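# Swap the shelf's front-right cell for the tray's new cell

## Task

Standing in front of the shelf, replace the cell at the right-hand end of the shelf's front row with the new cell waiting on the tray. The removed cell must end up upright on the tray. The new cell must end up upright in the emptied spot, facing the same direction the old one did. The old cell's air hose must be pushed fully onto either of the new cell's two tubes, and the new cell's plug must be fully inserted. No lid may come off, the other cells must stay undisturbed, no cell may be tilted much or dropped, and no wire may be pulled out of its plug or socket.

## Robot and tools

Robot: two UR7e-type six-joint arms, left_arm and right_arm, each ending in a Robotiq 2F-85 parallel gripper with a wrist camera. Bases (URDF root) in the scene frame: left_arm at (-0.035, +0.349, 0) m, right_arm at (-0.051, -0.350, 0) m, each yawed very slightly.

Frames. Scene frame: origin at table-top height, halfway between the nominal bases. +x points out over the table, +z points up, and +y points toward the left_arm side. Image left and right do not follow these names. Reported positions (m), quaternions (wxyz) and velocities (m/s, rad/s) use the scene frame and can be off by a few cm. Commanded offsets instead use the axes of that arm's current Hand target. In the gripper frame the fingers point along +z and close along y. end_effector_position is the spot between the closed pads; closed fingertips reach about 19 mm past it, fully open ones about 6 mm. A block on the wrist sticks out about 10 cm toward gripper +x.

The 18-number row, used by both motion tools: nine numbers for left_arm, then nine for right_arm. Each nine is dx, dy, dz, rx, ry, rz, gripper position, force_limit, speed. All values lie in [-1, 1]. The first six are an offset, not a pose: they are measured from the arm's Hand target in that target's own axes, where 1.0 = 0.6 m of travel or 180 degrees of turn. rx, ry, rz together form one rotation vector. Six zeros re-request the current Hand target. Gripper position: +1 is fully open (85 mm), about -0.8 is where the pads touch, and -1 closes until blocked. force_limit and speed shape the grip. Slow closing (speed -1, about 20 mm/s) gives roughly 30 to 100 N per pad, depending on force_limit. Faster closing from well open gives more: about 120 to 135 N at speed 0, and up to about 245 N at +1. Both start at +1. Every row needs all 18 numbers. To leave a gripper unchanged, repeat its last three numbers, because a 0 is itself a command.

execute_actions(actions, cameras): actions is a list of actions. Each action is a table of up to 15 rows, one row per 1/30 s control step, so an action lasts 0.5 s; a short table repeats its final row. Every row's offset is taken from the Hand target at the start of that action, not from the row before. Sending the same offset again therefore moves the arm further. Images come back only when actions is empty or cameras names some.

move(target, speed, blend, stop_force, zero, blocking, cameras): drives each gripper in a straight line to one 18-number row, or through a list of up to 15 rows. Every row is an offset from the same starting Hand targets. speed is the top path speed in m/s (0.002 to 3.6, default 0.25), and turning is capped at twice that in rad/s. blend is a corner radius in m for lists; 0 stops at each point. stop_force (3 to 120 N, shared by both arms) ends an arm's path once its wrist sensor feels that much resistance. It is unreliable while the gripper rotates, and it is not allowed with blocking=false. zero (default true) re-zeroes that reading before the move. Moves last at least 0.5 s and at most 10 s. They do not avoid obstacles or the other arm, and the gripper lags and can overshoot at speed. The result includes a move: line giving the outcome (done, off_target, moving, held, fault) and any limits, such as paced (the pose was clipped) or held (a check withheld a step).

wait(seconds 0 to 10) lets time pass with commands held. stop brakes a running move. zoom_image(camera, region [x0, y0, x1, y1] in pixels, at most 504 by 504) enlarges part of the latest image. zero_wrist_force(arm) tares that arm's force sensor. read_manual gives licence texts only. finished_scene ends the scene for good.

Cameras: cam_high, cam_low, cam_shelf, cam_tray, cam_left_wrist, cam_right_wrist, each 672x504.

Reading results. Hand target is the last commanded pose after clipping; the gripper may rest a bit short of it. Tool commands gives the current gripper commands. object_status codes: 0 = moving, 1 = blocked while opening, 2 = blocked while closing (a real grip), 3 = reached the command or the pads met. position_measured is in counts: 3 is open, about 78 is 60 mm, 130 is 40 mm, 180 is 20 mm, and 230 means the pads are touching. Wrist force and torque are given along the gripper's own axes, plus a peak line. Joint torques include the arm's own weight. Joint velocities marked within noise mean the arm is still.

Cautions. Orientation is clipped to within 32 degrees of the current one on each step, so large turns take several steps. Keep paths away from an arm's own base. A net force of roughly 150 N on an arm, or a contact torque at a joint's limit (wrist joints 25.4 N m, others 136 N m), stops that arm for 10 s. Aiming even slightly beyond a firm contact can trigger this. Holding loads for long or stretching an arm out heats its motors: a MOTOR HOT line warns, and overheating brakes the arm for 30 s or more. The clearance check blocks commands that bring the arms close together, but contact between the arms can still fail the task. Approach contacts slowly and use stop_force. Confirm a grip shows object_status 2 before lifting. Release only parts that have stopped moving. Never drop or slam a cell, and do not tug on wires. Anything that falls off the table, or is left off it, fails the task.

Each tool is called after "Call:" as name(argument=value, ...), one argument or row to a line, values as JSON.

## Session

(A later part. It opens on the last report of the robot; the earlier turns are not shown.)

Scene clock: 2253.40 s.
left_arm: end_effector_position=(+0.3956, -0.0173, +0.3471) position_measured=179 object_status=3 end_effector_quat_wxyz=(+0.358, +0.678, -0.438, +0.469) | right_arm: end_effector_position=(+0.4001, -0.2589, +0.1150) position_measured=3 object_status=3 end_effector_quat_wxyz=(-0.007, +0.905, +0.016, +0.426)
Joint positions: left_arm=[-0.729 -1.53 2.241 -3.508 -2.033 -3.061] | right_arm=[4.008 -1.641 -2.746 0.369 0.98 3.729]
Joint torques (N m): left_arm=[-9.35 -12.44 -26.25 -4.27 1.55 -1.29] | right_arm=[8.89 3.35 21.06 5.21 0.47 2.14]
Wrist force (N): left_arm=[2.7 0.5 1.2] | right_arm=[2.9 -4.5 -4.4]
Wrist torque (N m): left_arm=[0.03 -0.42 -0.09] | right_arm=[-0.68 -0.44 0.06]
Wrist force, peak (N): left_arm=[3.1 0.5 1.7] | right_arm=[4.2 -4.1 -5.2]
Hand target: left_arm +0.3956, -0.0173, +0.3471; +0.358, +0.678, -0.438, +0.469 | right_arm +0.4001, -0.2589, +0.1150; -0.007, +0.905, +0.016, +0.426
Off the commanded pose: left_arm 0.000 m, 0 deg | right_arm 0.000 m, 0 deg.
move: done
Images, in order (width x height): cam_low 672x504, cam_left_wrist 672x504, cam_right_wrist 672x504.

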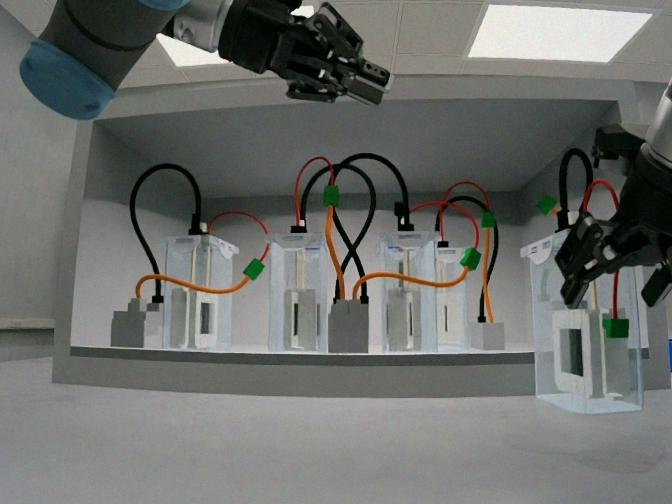

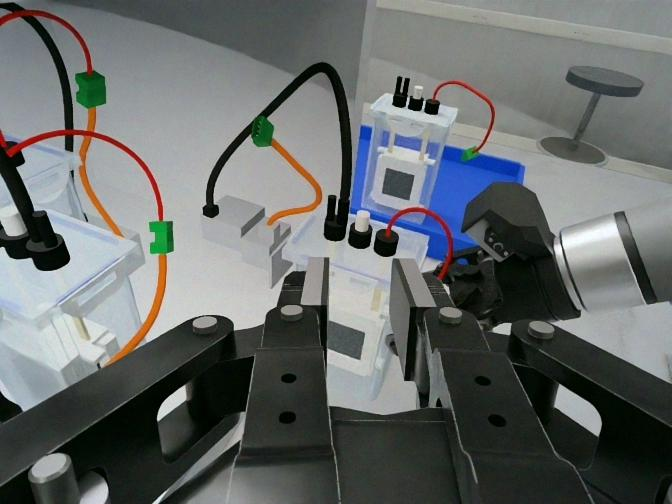

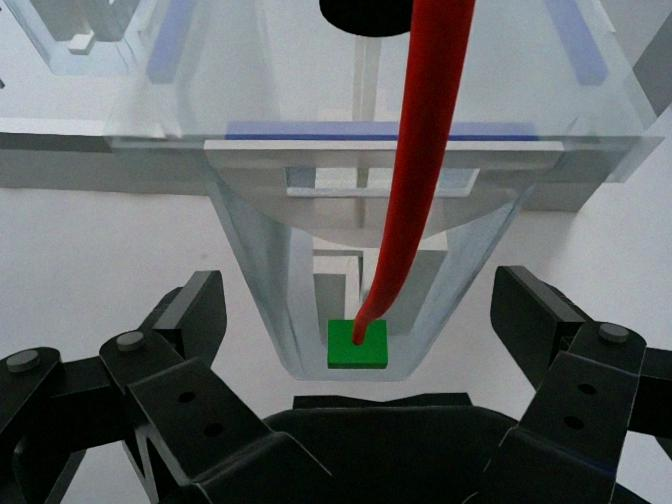

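Call:
move(
  target=[0,0,0,0,0,0,-0.4,-0.3,-1,0.0409,-0.002,0.0495,0,0.081,0,1,0.8,-0.8],
  speed=0.03,
  stop_force=8,
  cameras=["cam_low","cam_right_wrist","cam_left_wrist","cam_shelf"],
)

Scene clock: 2271.63 s.
left_arm: end_effector_position=(+0.3956, -0.0173, +0.3471) position_measured=179 object_status=3 end_effector_quat_wxyz=(+0.358, +0.678, -0.438, +0.469) | right_arm: end_effector_position=(+0.4386, -0.2564, +0.1149) position_measured=3 object_status=3 end_effector_quat_wxyz=(-0.009, +0.843, +0.015, +0.537)
Joint positions: left_arm=[-0.729 -1.53 2.241 -3.508 -2.033 -3.061] | right_arm=[4 -2.088 -2.7 1.055 0.863 3.551]
Joint torques (N m): left_arm=[-9.35 -12.16 -24.39 -4.2 1.38 -1.24] | right_arm=[8.32 37.48 -10.07 2.01 0.76 2.39]
Wrist force (N): left_arm=[2.9 0.6 1.4] | right_arm=[2.4 -4.5 -5.6]
Wrist torque (N m): left_arm=[0.03 -0.44 -0.09] | right_arm=[-0.72 -0.41 0.06]
Wrist force, peak (N): left_arm=[3.2 0.7 1.6] | right_arm=[2.5 -4.6 -5.7]
Hand target: left_arm +0.3956, -0.0173, +0.3471; +0.358, +0.678, -0.438, +0.469 | right_arm +0.4386, -0.2564, +0.1149; -0.009, +0.843, +0.015, +0.537
Off the commanded pose: left_arm 0.000 m, 0 deg | right_arm 0.000 m, 0 deg.
move: done
Images, in order (width x height): cam_low 672x504, cam_shelf 672x504, cam_left_wrist 672x504, cam_right_wrist 672x504.

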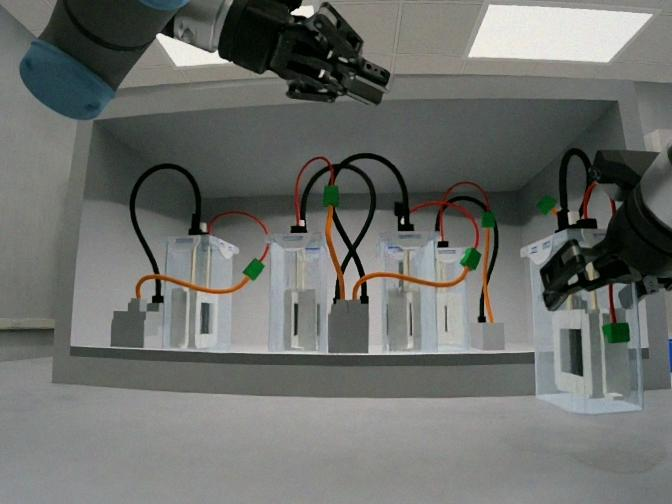

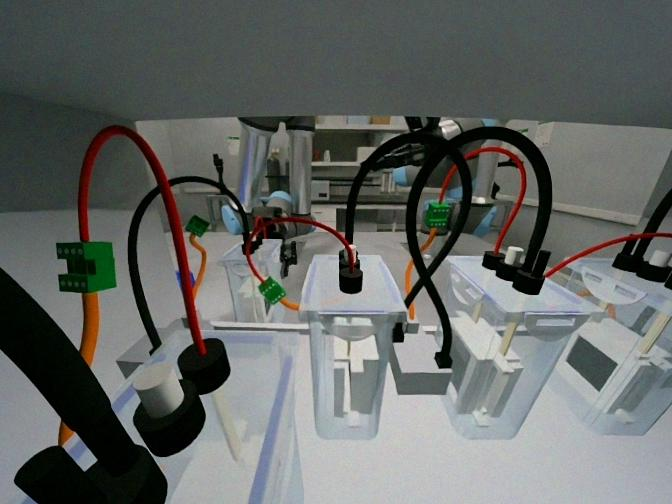

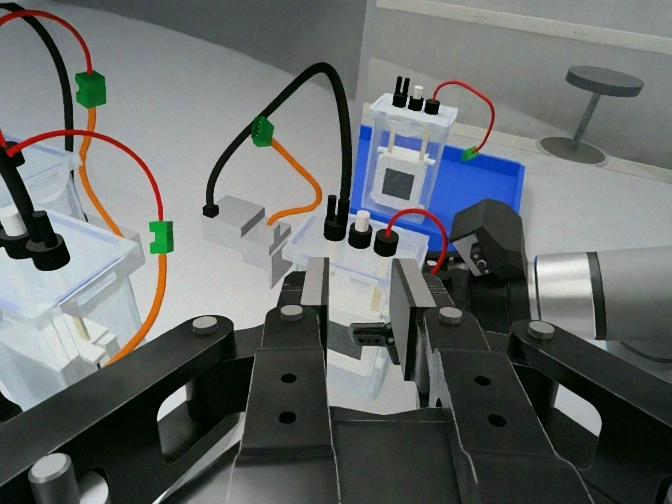

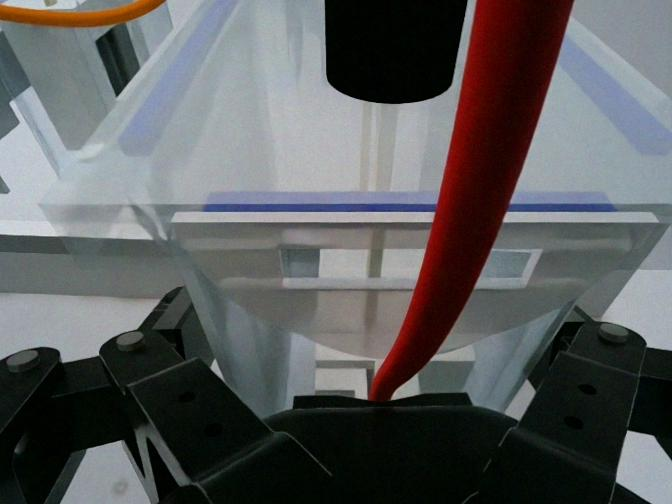

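Call:
execute_actions(
  actions=[
    [[0,0,0,0,0,0,-0.4,-0.3,-1,0,0,0,0,0,0,-1,0.6,-1]],
  ],
  cameras=["cam_low","cam_right_wrist","cam_left_wrist"],
)

Scene clock: 2275.67 s.
left_arm: end_effector_position=(+0.3956, -0.0173, +0.3471) position_measured=179 object_status=3 end_effector_quat_wxyz=(+0.358, +0.678, -0.438, +0.469) | right_arm: end_effector_position=(+0.4386, -0.2564, +0.1150) position_measured=25 object_status=0 end_effector_quat_wxyz=(-0.009, +0.843, +0.015, +0.537)
Joint positions: left_arm=[-0.729 -1.53 2.241 -3.508 -2.033 -3.061] | right_arm=[4 -2.088 -2.7 1.055 0.863 3.551]
Joint torques (N m): left_arm=[-9.14 -12.67 -23.96 -4.04 1.22 -1.21] | right_arm=[8.16 27.15 -2.41 0.56 0.55 2.04]
Wrist force (N): left_arm=[3.0 0.5 1.5] | right_arm=[19.2 -5.2 -20.9]
Wrist torque (N m): left_arm=[0.02 -0.46 -0.10] | right_arm=[-1.39 -0.65 -0.78]
Wrist force, peak (N): left_arm=[3.2 0.4 1.7] | right_arm=[19.2 -5.2 -21.1]
Hand target: left_arm +0.3956, -0.0173, +0.3471; +0.358, +0.678, -0.438, +0.469 | right_arm +0.4386, -0.2564, +0.1149; -0.009, +0.843, +0.015, +0.537
Off the commanded pose: left_arm 0.000 m, 0 deg | right_arm 0.000 m, 0 deg.
Step readings (end_effector_position of left_arm | right_arm):
0: (+0.3956, -0.0173, +0.3471) | (+0.4386, -0.2564, +0.1149)
1: (+0.3956, -0.0173, +0.3471) | (+0.4386, -0.2564, +0.1149)
2: (+0.3956, -0.0173, +0.3471) | (+0.4386, -0.2564, +0.1149)
4: (+0.3956, -0.0173, +0.3471) | (+0.4386, -0.2564, +0.1149)
8: (+0.3956, -0.0173, +0.3471) | (+0.4386, -0.2564, +0.1149)
15: (+0.3956, -0.0173, +0.3471) | (+0.4386, -0.2564, +0.1149)
Images, in order (width x height): cam_low 672x504, cam_left_wrist 672x504, cam_right_wrist 672x504.

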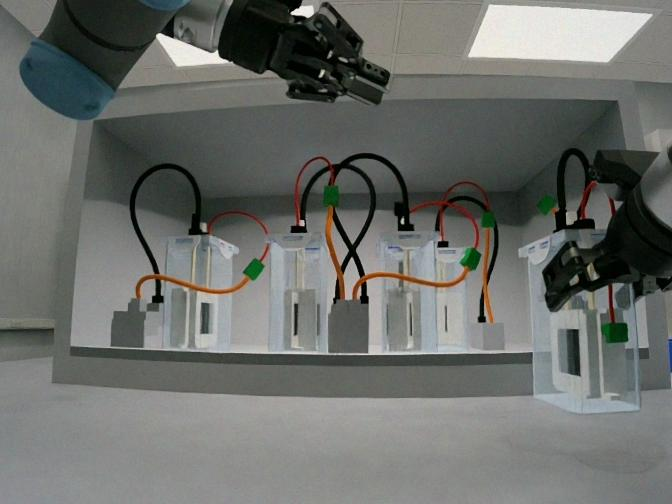

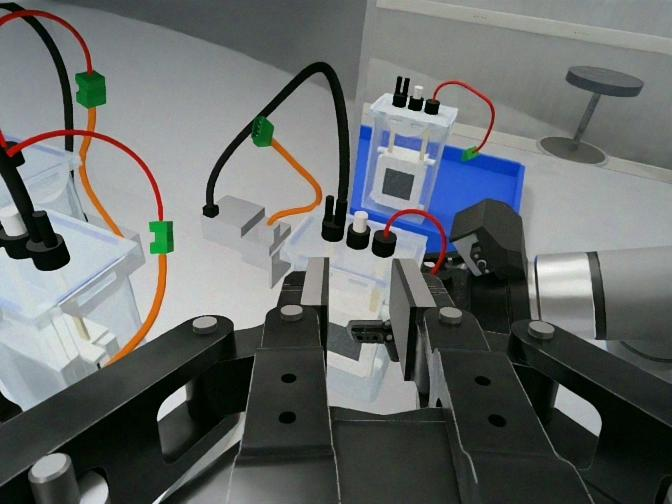

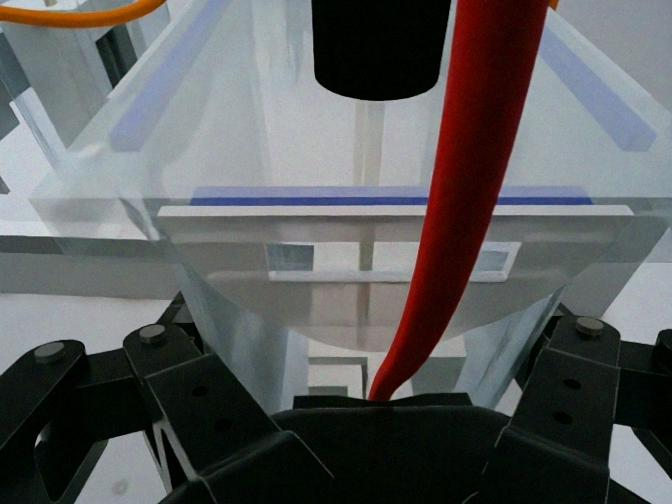

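Call:
move(
  target=[0,0,0,0,0,0,-0.4,-0.3,-1,0.0181,0,-0.0085,0,0,0,-1,0.6,-1],
  speed=0.03,
  cameras=["cam_low","cam_right_wrist","cam_left_wrist","cam_shelf"],
)

Scene clock: 2280.23 s.
left_arm: end_effector_position=(+0.3956, -0.0173, +0.3471) position_measured=179 object_status=3 end_effector_quat_wxyz=(+0.358, +0.678, -0.438, +0.469) | right_arm: end_effector_position=(+0.4386, -0.2564, +0.1269) position_measured=25 object_status=2 end_effector_quat_wxyz=(-0.009, +0.843, +0.015, +0.537)
Joint positions: left_arm=[-0.729 -1.53 2.241 -3.508 -2.033 -3.061] | right_arm=[4 -2.022 -2.702 0.992 0.863 3.551]
Joint torques (N m): left_arm=[-8.44 -12.79 -23.81 -4.16 1.23 -1.28] | right_arm=[9.25 19.46 0.3 8.53 -3.75 2.13]
Wrist force (N): left_arm=[3.0 0.6 1.4] | right_arm=[-12.9 -4.1 1.1]
Wrist torque (N m): left_arm=[0.04 -0.46 -0.10] | right_arm=[-0.67 -0.64 0.12]
Wrist force, peak (N): left_arm=[3.2 0.7 1.6] | right_arm=[19.1 -5.1 -21.3]
Hand target: left_arm +0.3956, -0.0173, +0.3471; +0.358, +0.678, -0.438, +0.469 | right_arm +0.4386, -0.2563, +0.1269; -0.009, +0.843, +0.015, +0.537
Off the commanded pose: left_arm 0.000 m, 0 deg | right_arm 0.000 m, 0 deg.
move: done
Images, in order (width x height): cam_low 672x504, cam_shelf 672x504, cam_left_wrist 672x504, cam_right_wrist 672x504.

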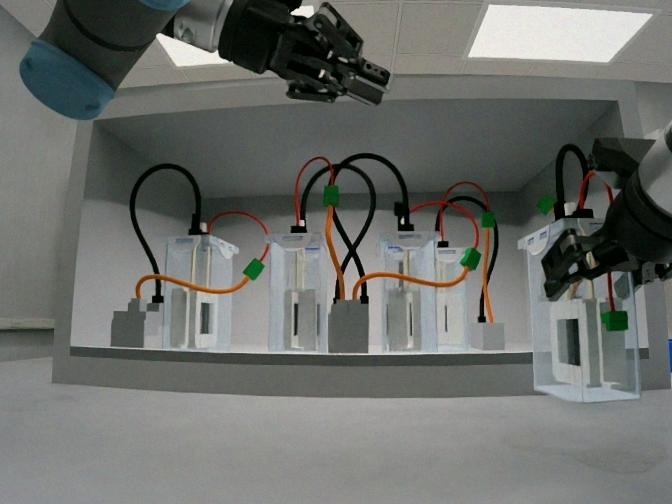

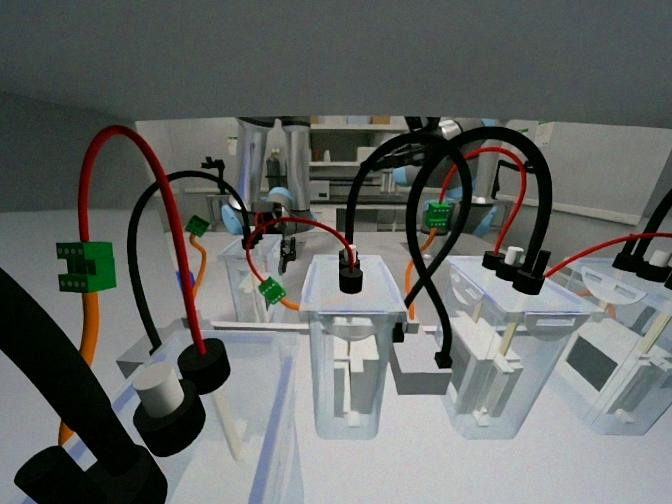

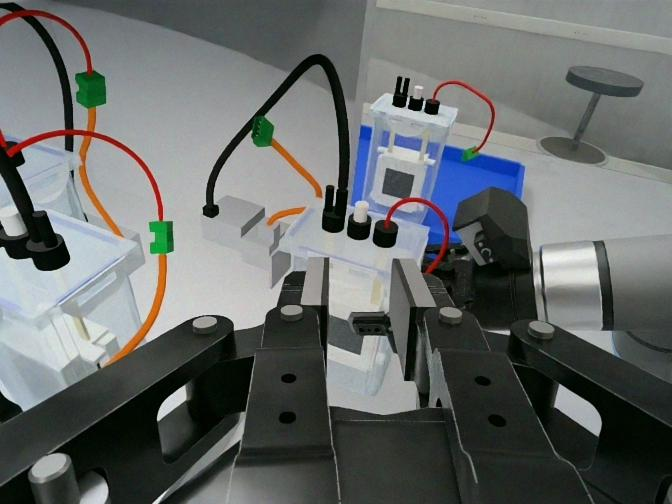

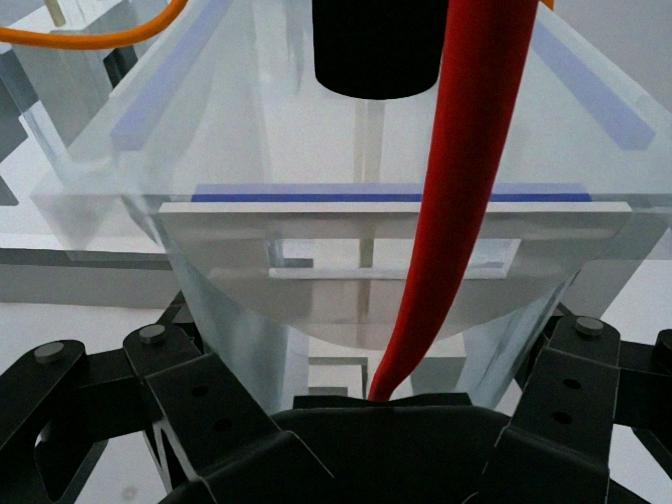

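Call:
zoom_image(
  camera="cam_low",
  region=[510, 130, 670, 420],
)

Call:
zoom_image(
  camera="cam_left_wrist",
  region=[190, 40, 470, 300],
)

Scaled by 1.738 from the camera's 672x504 image, which has a finer 960x720 frame.

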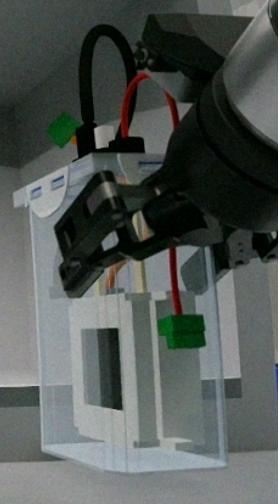

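Scaled by 1.800 from the camera's 672x504 image, which has a finer 960x720 frame.

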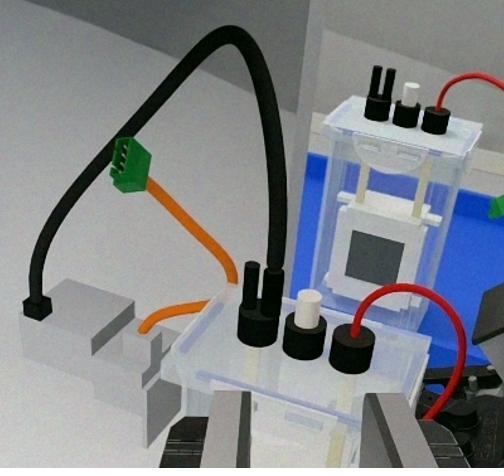

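Call:
zoom_image(
  camera="cam_low",
  region=[520, 340, 660, 420],
)

Scaled by 3.600 from the camera's 672x504 image, which has a finer 960x720 frame.

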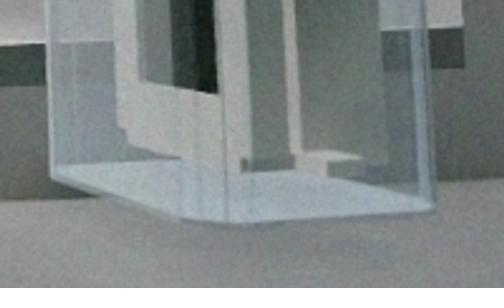

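Call:
move(
  target=[0,0,0,0,0,0,-0.4,-0.3,-1,0.0805,-0.029,-0.0363,-0.0111,0,0.0052,-1,0.6,-1],
  speed=0.05,
  cameras=["cam_low","cam_right_wrist","cam_left_wrist","cam_shelf"],
)

Call:
zoom_image(
  camera="cam_left_wrist",
  region=[190, 20, 470, 300],
)

Scene clock: 2319.33 s.
left_arm: end_effector_position=(+0.3956, -0.0173, +0.3471) position_measured=179 object_status=3 end_effector_quat_wxyz=(+0.358, +0.678, -0.438, +0.469) | right_arm: end_effector_position=(+0.4387, -0.2387, +0.1800) position_measured=25 object_status=2 end_effector_quat_wxyz=(+0.001, +0.843, -0.001, +0.537)
Joint positions: left_arm=[-0.729 -1.53 2.241 -3.508 -2.033 -3.061] | right_arm=[4.071 -1.726 -2.673 0.608 0.774 3.638]
Joint torques (N m): left_arm=[-7.46 -12.49 -22.18 -4.11 1.09 -1.33] | right_arm=[-8.17 22.73 4.23 5.71 -1.6 -2]
Wrist force (N): left_arm=[2.7 0.5 1.3] | right_arm=[-12.5 -4.5 1.5]
Wrist torque (N m): left_arm=[0.01 -0.42 -0.09] | right_arm=[-0.71 -0.64 0.10]
Wrist force, peak (N): left_arm=[3.2 0.6 1.4] | right_arm=[-14.5 -3.6 2.0]
Hand target: left_arm +0.3956, -0.0173, +0.3471; +0.358, +0.678, -0.438, +0.469 | right_arm +0.4386, -0.2389, +0.1799; +0.001, +0.844, -0.001, +0.537
Off the commanded pose: left_arm 0.000 m, 0 deg | right_arm 0.000 m, 0 deg.
move: done
Images, in order (width x height): cam_low 672x504, cam_shelf 672x504, cam_left_wrist 672x504, cam_right_wrist 672x504.

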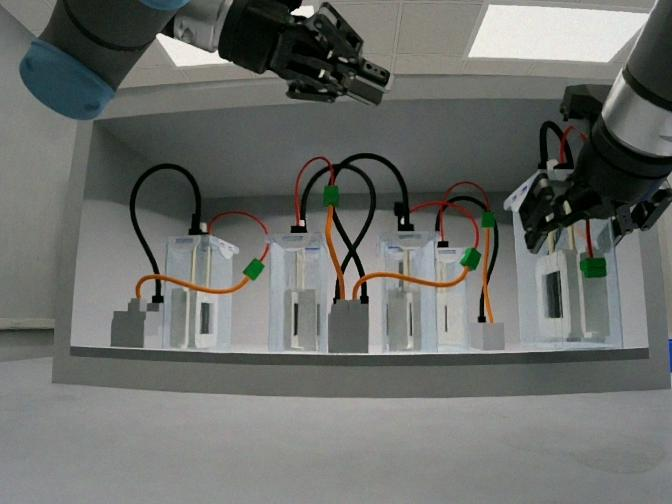

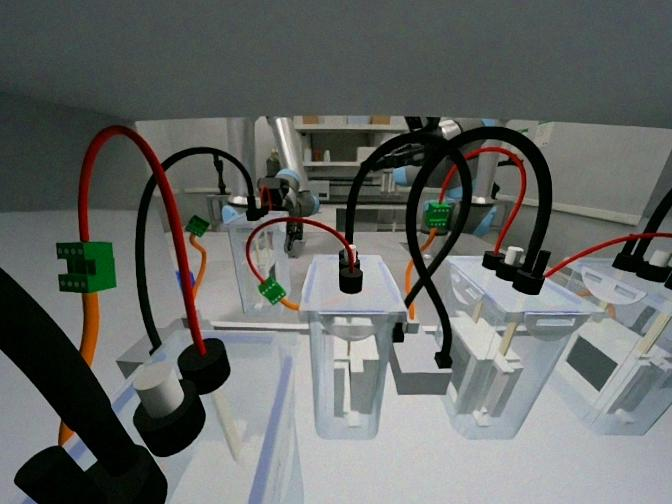

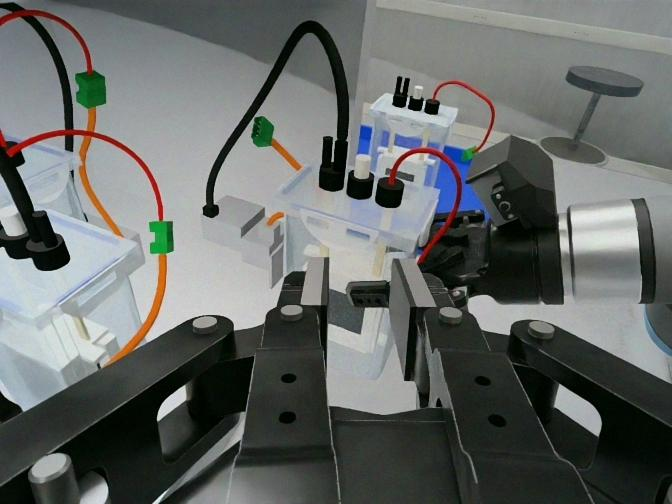

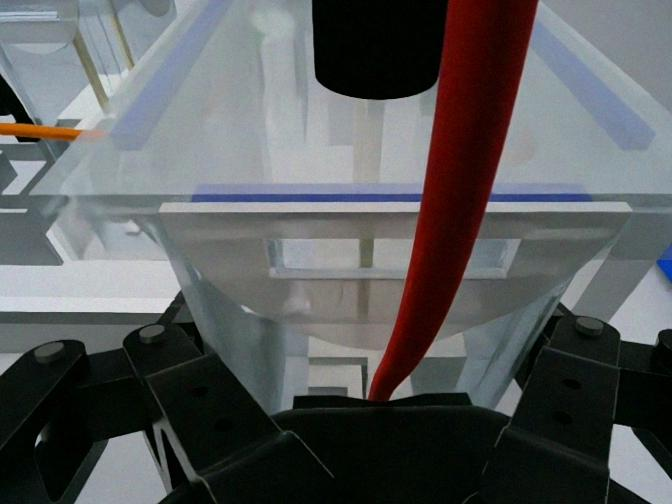

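Scaled by 1.800 from the camera's 672x504 image, which has a finer 960x720 frame.

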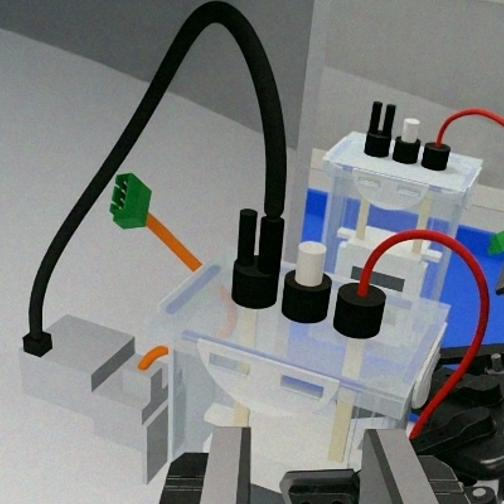

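Call:
move(
  target=[0,0,0,0,0,0,-0.4,-0.3,-1,0.0634,0,0.1359,0,0,0,-1,0.6,-1],
  speed=0.05,
  stop_force=8,
  cameras=["cam_low","cam_right_wrist","cam_left_wrist","cam_shelf"],
)

Call:
zoom_image(
  camera="cam_left_wrist",
  region=[190, 20, 470, 300],
)

Scene clock: 2329.17 s.
left_arm: end_effector_position=(+0.3956, -0.0173, +0.3471) position_measured=179 object_status=3 end_effector_quat_wxyz=(+0.358, +0.678, -0.438, +0.469) | right_arm: end_effector_position=(+0.5286, -0.2391, +0.1799) position_measured=25 object_status=2 end_effector_quat_wxyz=(+0.001, +0.844, -0.001, +0.537)
Joint positions: left_arm=[-0.729 -1.53 2.241 -3.508 -2.033 -3.061] | right_arm=[3.85 -1.898 -2.418 0.63 0.956 3.476]
Joint torques (N m): left_arm=[-7.49 -12.1 -21.08 -4.13 0.96 -1.22] | right_arm=[8.63 48.06 7.56 8.54 -2.8 2.18]
Wrist force (N): left_arm=[2.9 0.6 1.5] | right_arm=[-12.9 -4.9 1.6]
Wrist torque (N m): left_arm=[0.05 -0.45 -0.10] | right_arm=[-0.78 -0.65 0.11]
Wrist force, peak (N): left_arm=[3.2 0.4 1.7] | right_arm=[-14.3 -4.6 -0.3]
Hand target: left_arm +0.3956, -0.0173, +0.3471; +0.358, +0.678, -0.438, +0.469 | right_arm +0.5286, -0.2391, +0.1799; +0.001, +0.844, -0.001, +0.537
Off the commanded pose: left_arm 0.000 m, 0 deg | right_arm 0.000 m, 0 deg.
move: done
Images, in order (width x height): cam_low 672x504, cam_shelf 672x504, cam_left_wrist 672x504, cam_right_wrist 672x504.

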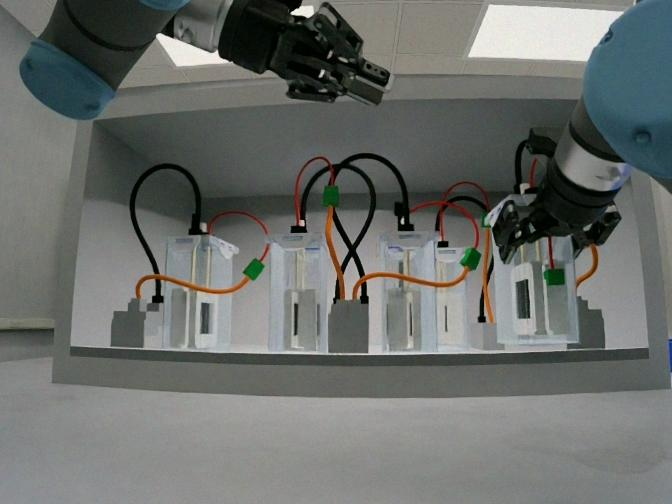

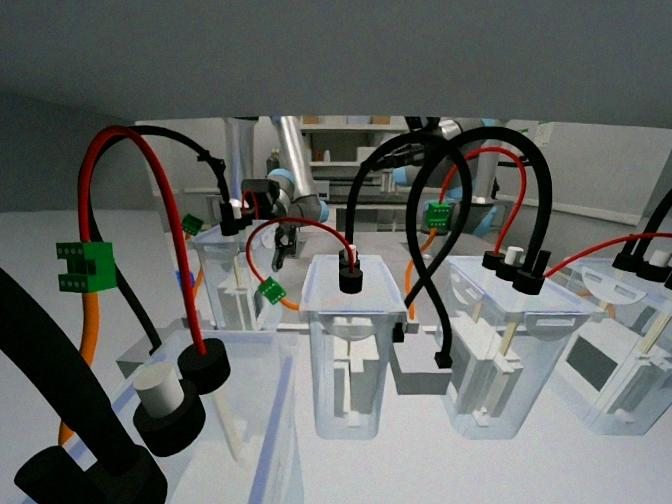

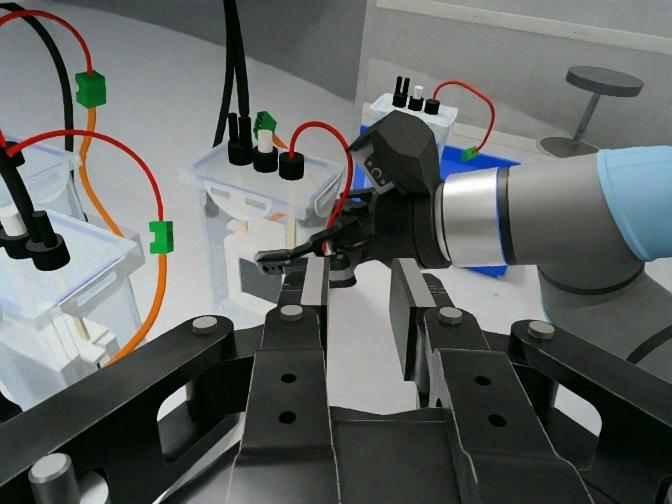

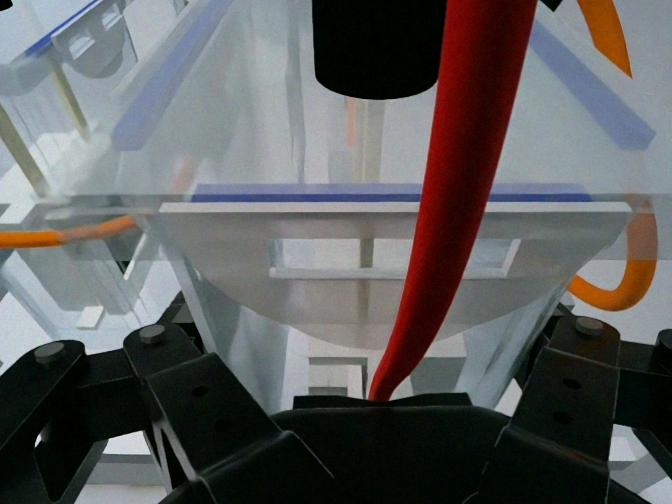

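Scaled by 1.800 from the camera's 672x504 image, which has a finer 960x720 frame.

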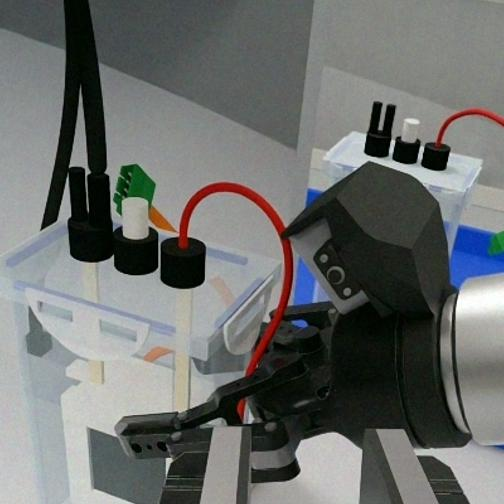

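Call:
move(
  target=[0,0,0,0,0,0,-0.4,-0.3,-1,0.0423,0,0.0906,0,0,0,-1,0.6,-1],
  speed=0.04,
  stop_force=8,
  cameras=["cam_low","cam_right_wrist","cam_left_wrist","cam_shelf"],
)

Call:
zoom_image(
  camera="cam_right_wrist",
  region=[400, 0, 672, 400],
)

Scene clock: 2335.03 s.
left_arm: end_effector_position=(+0.3956, -0.0173, +0.3471) position_measured=179 object_status=3 end_effector_quat_wxyz=(+0.358, +0.678, -0.438, +0.469) | right_arm: end_effector_position=(+0.5886, -0.2393, +0.1799) position_measured=25 object_status=2 end_effector_quat_wxyz=(+0.001, +0.844, -0.001, +0.537)
Joint positions: left_arm=[-0.729 -1.53 2.241 -3.508 -2.033 -3.061] | right_arm=[3.753 -1.99 -2.249 0.585 1.04 3.418]
Joint torques (N m): left_arm=[-7.21 -12.74 -20.71 -4.15 0.93 -1.31] | right_arm=[9.41 55.51 9.63 8.94 -3.28 2.28]
Wrist force (N): left_arm=[2.9 0.7 1.4] | right_arm=[-13.0 -4.4 1.2]
Wrist torque (N m): left_arm=[0.06 -0.44 -0.10] | right_arm=[-0.71 -0.60 0.15]
Wrist force, peak (N): left_arm=[3.2 0.7 1.6] | right_arm=[-13.7 -4.9 0.6]
Hand target: left_arm +0.3956, -0.0173, +0.3471; +0.358, +0.678, -0.438, +0.469 | right_arm +0.5886, -0.2393, +0.1799; +0.001, +0.844, -0.001, +0.537
Off the commanded pose: left_arm 0.000 m, 0 deg | right_arm 0.000 m, 0 deg.
move: done
Images, in order (width x height): cam_low 672x504, cam_shelf 672x504, cam_left_wrist 672x504, cam_right_wrist 672x504.

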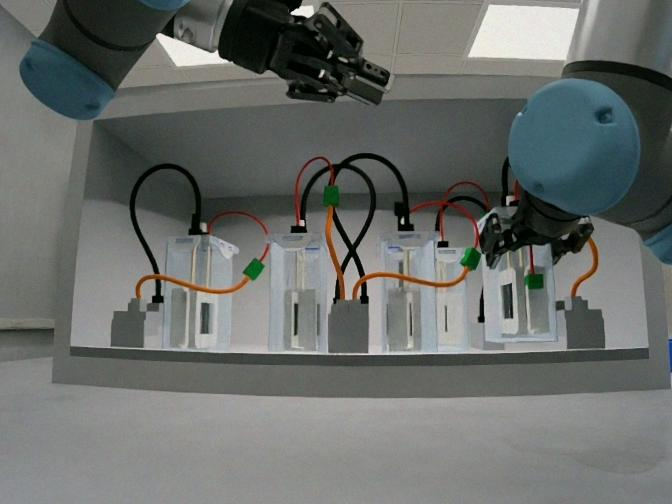

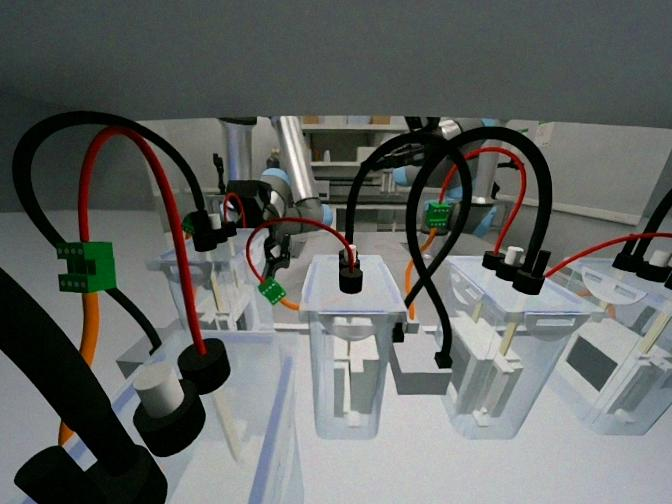

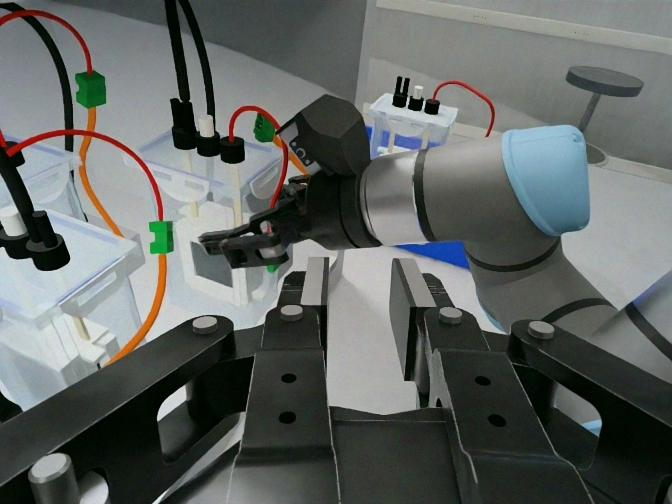

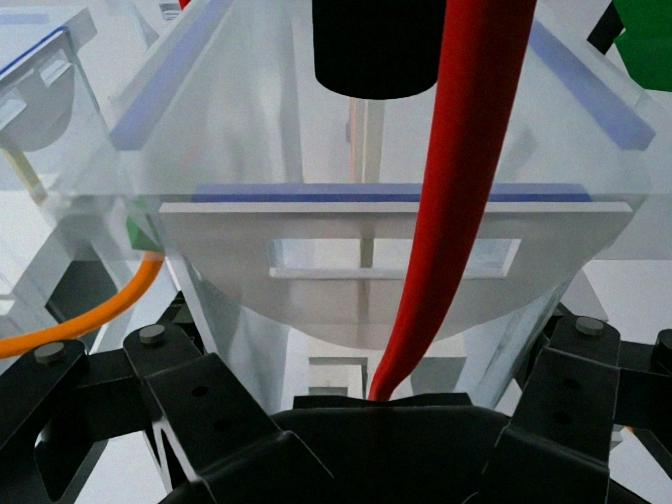

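Scaled by 1.260 from the camera's 672x504 image, which has a finer 960x720 frame.

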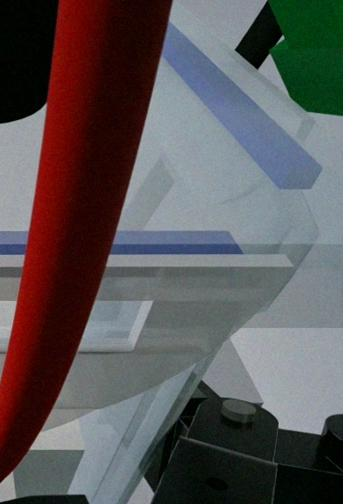

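Call:
move(
  target=[0,0,0,0,0,0,-0.4,-0.3,-1,0.0224,0.0055,0.048,0,0,0,-1,0.6,-1],
  speed=0.03,
  stop_force=6,
  cameras=["cam_low","cam_right_wrist","cam_left_wrist","cam_shelf"],
)

Call:
zoom_image(
  camera="cam_left_wrist",
  region=[80, 60, 330, 310],
)

Scene clock: 2349.37 s.
left_arm: end_effector_position=(+0.3956, -0.0173, +0.3471) position_measured=179 object_status=3 end_effector_quat_wxyz=(+0.358, +0.678, -0.438, +0.469) | right_arm: end_effector_position=(+0.6204, -0.2427, +0.1799) position_measured=25 object_status=2 end_effector_quat_wxyz=(+0.001, +0.844, -0.001, +0.537)
Joint positions: left_arm=[-0.729 -1.53 2.241 -3.508 -2.033 -3.061] | right_arm=[3.706 -2.036 -2.16 0.555 1.082 3.391]
Joint torques (N m): left_arm=[-6.97 -12.84 -19.69 -4.07 0.71 -1.18] | right_arm=[8.77 58.49 10.76 8.97 -2.96 2.26]
Wrist force (N): left_arm=[2.9 0.4 1.4] | right_arm=[-12.9 -4.4 1.5]
Wrist torque (N m): left_arm=[0.01 -0.44 -0.10] | right_arm=[-0.73 -0.65 0.15]
Wrist force, peak (N): left_arm=[3.2 0.7 1.4] | right_arm=[-13.9 -4.7 0.4]
Hand target: left_arm +0.3956, -0.0173, +0.3471; +0.358, +0.678, -0.438, +0.469 | right_arm +0.6204, -0.2427, +0.1799; +0.001, +0.844, -0.001, +0.537
Off the commanded pose: left_arm 0.000 m, 0 deg | right_arm 0.000 m, 0 deg.
move: done
Images, in order (width x height): cam_low 672x504, cam_shelf 672x504, cam_left_wrist 672x504, cam_right_wrist 672x504.

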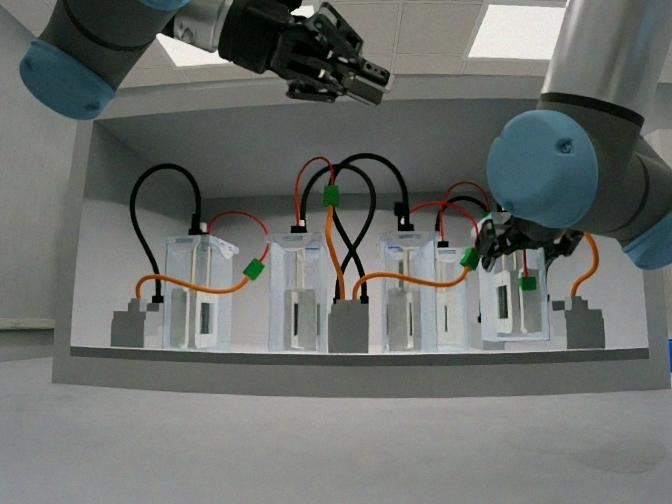

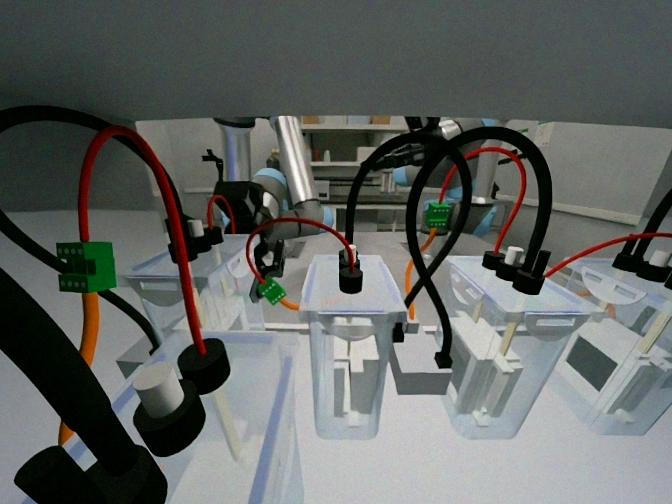

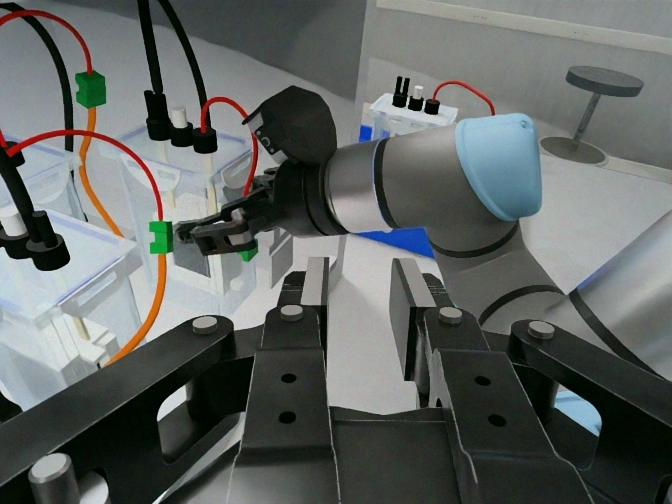

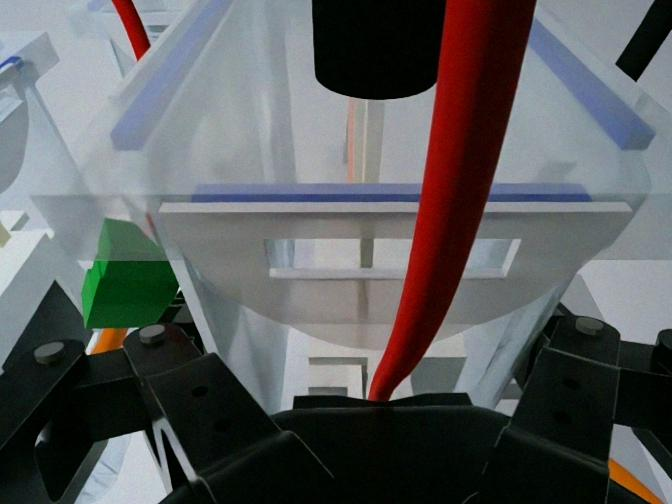

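Scaled by 2.016 from the camera's 672x504 image, which has a finer 960x720 frame.

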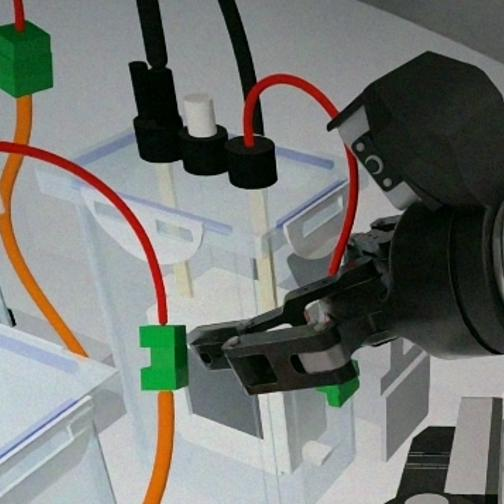

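Call:
move(
  target=[0,0,0,0,0,0,-0.4,-0.3,-1,0.0155,0,0.0332,0,0,0,-1,0.6,-1],
  speed=0.03,
  stop_force=6,
  cameras=["cam_low","cam_right_wrist","cam_left_wrist","cam_shelf"],
)

Call:
zoom_image(
  camera="cam_low",
  region=[440, 180, 620, 370],
)

Scene clock: 2361.27 s.
left_arm: end_effector_position=(+0.3956, -0.0173, +0.3471) position_measured=179 object_status=3 end_effector_quat_wxyz=(+0.358, +0.678, -0.438, +0.469) | right_arm: end_effector_position=(+0.6424, -0.2428, +0.1799) position_measured=25 object_status=2 end_effector_quat_wxyz=(+0.001, +0.844, -0.001, +0.537)
Joint positions: left_arm=[-0.729 -1.53 2.241 -3.508 -2.033 -3.061] | right_arm=[3.68 -2.069 -2.096 0.531 1.104 3.378]
Joint torques (N m): left_arm=[-6.29 -12.55 -18.7 -3.9 0.6 -1.26] | right_arm=[8.52 60.98 11.59 9.13 -2.96 2.36]
Wrist force (N): left_arm=[2.9 0.6 1.3] | right_arm=[-12.9 -4.5 1.5]
Wrist torque (N m): left_arm=[0.04 -0.45 -0.10] | right_arm=[-0.72 -0.65 0.13]
Wrist force, peak (N): left_arm=[3.3 0.7 1.3] | right_arm=[-13.7 -4.4 0.7]
Hand target: left_arm +0.3956, -0.0173, +0.3471; +0.358, +0.678, -0.438, +0.469 | right_arm +0.6424, -0.2428, +0.1799; +0.001, +0.844, -0.001, +0.537
Off the commanded pose: left_arm 0.000 m, 0 deg | right_arm 0.000 m, 0 deg.
move: done
Images, in order (width x height): cam_low 672x504, cam_shelf 672x504, cam_left_wrist 672x504, cam_right_wrist 672x504.

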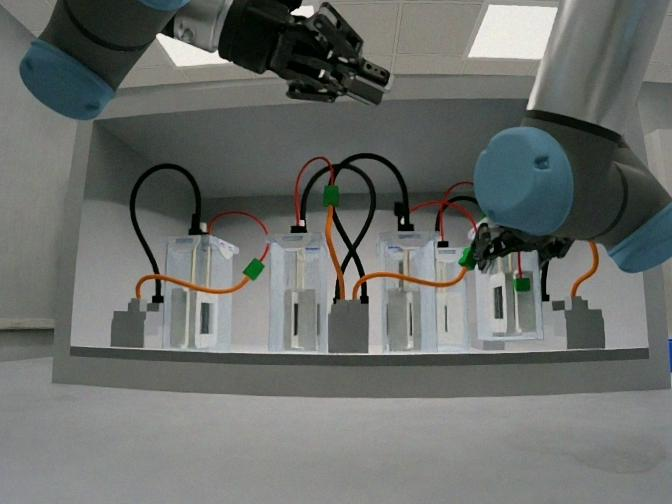

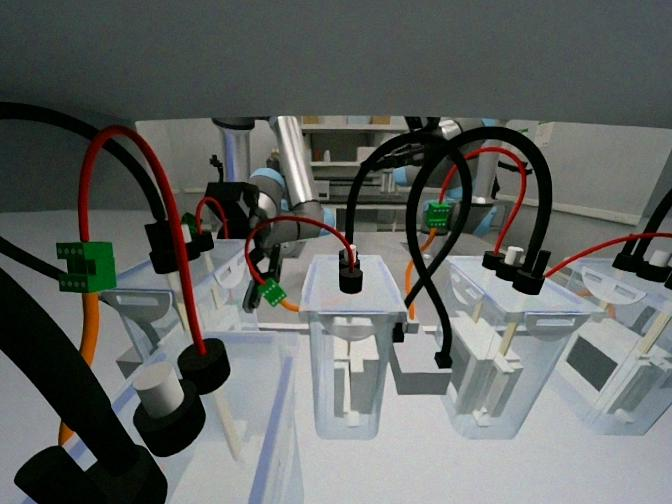

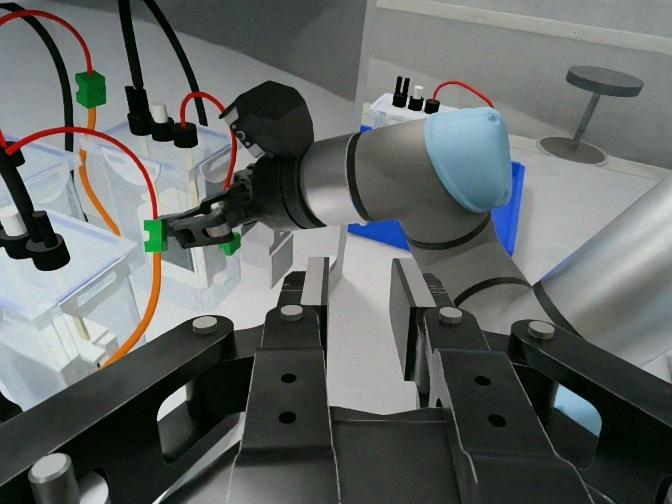

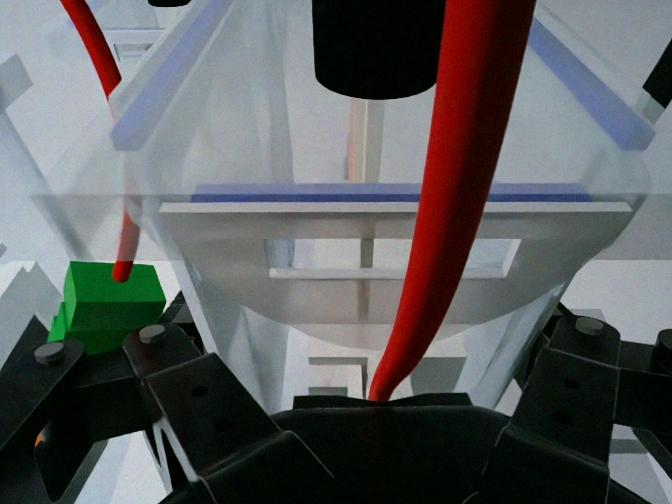

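Scaled by 2.653 from the camera's 672x504 image, which has a finer 960x720 frame.

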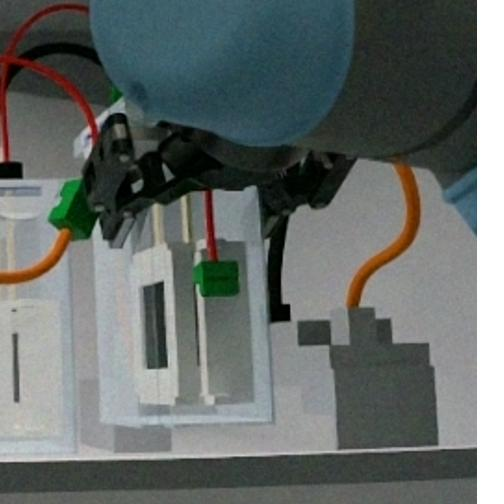

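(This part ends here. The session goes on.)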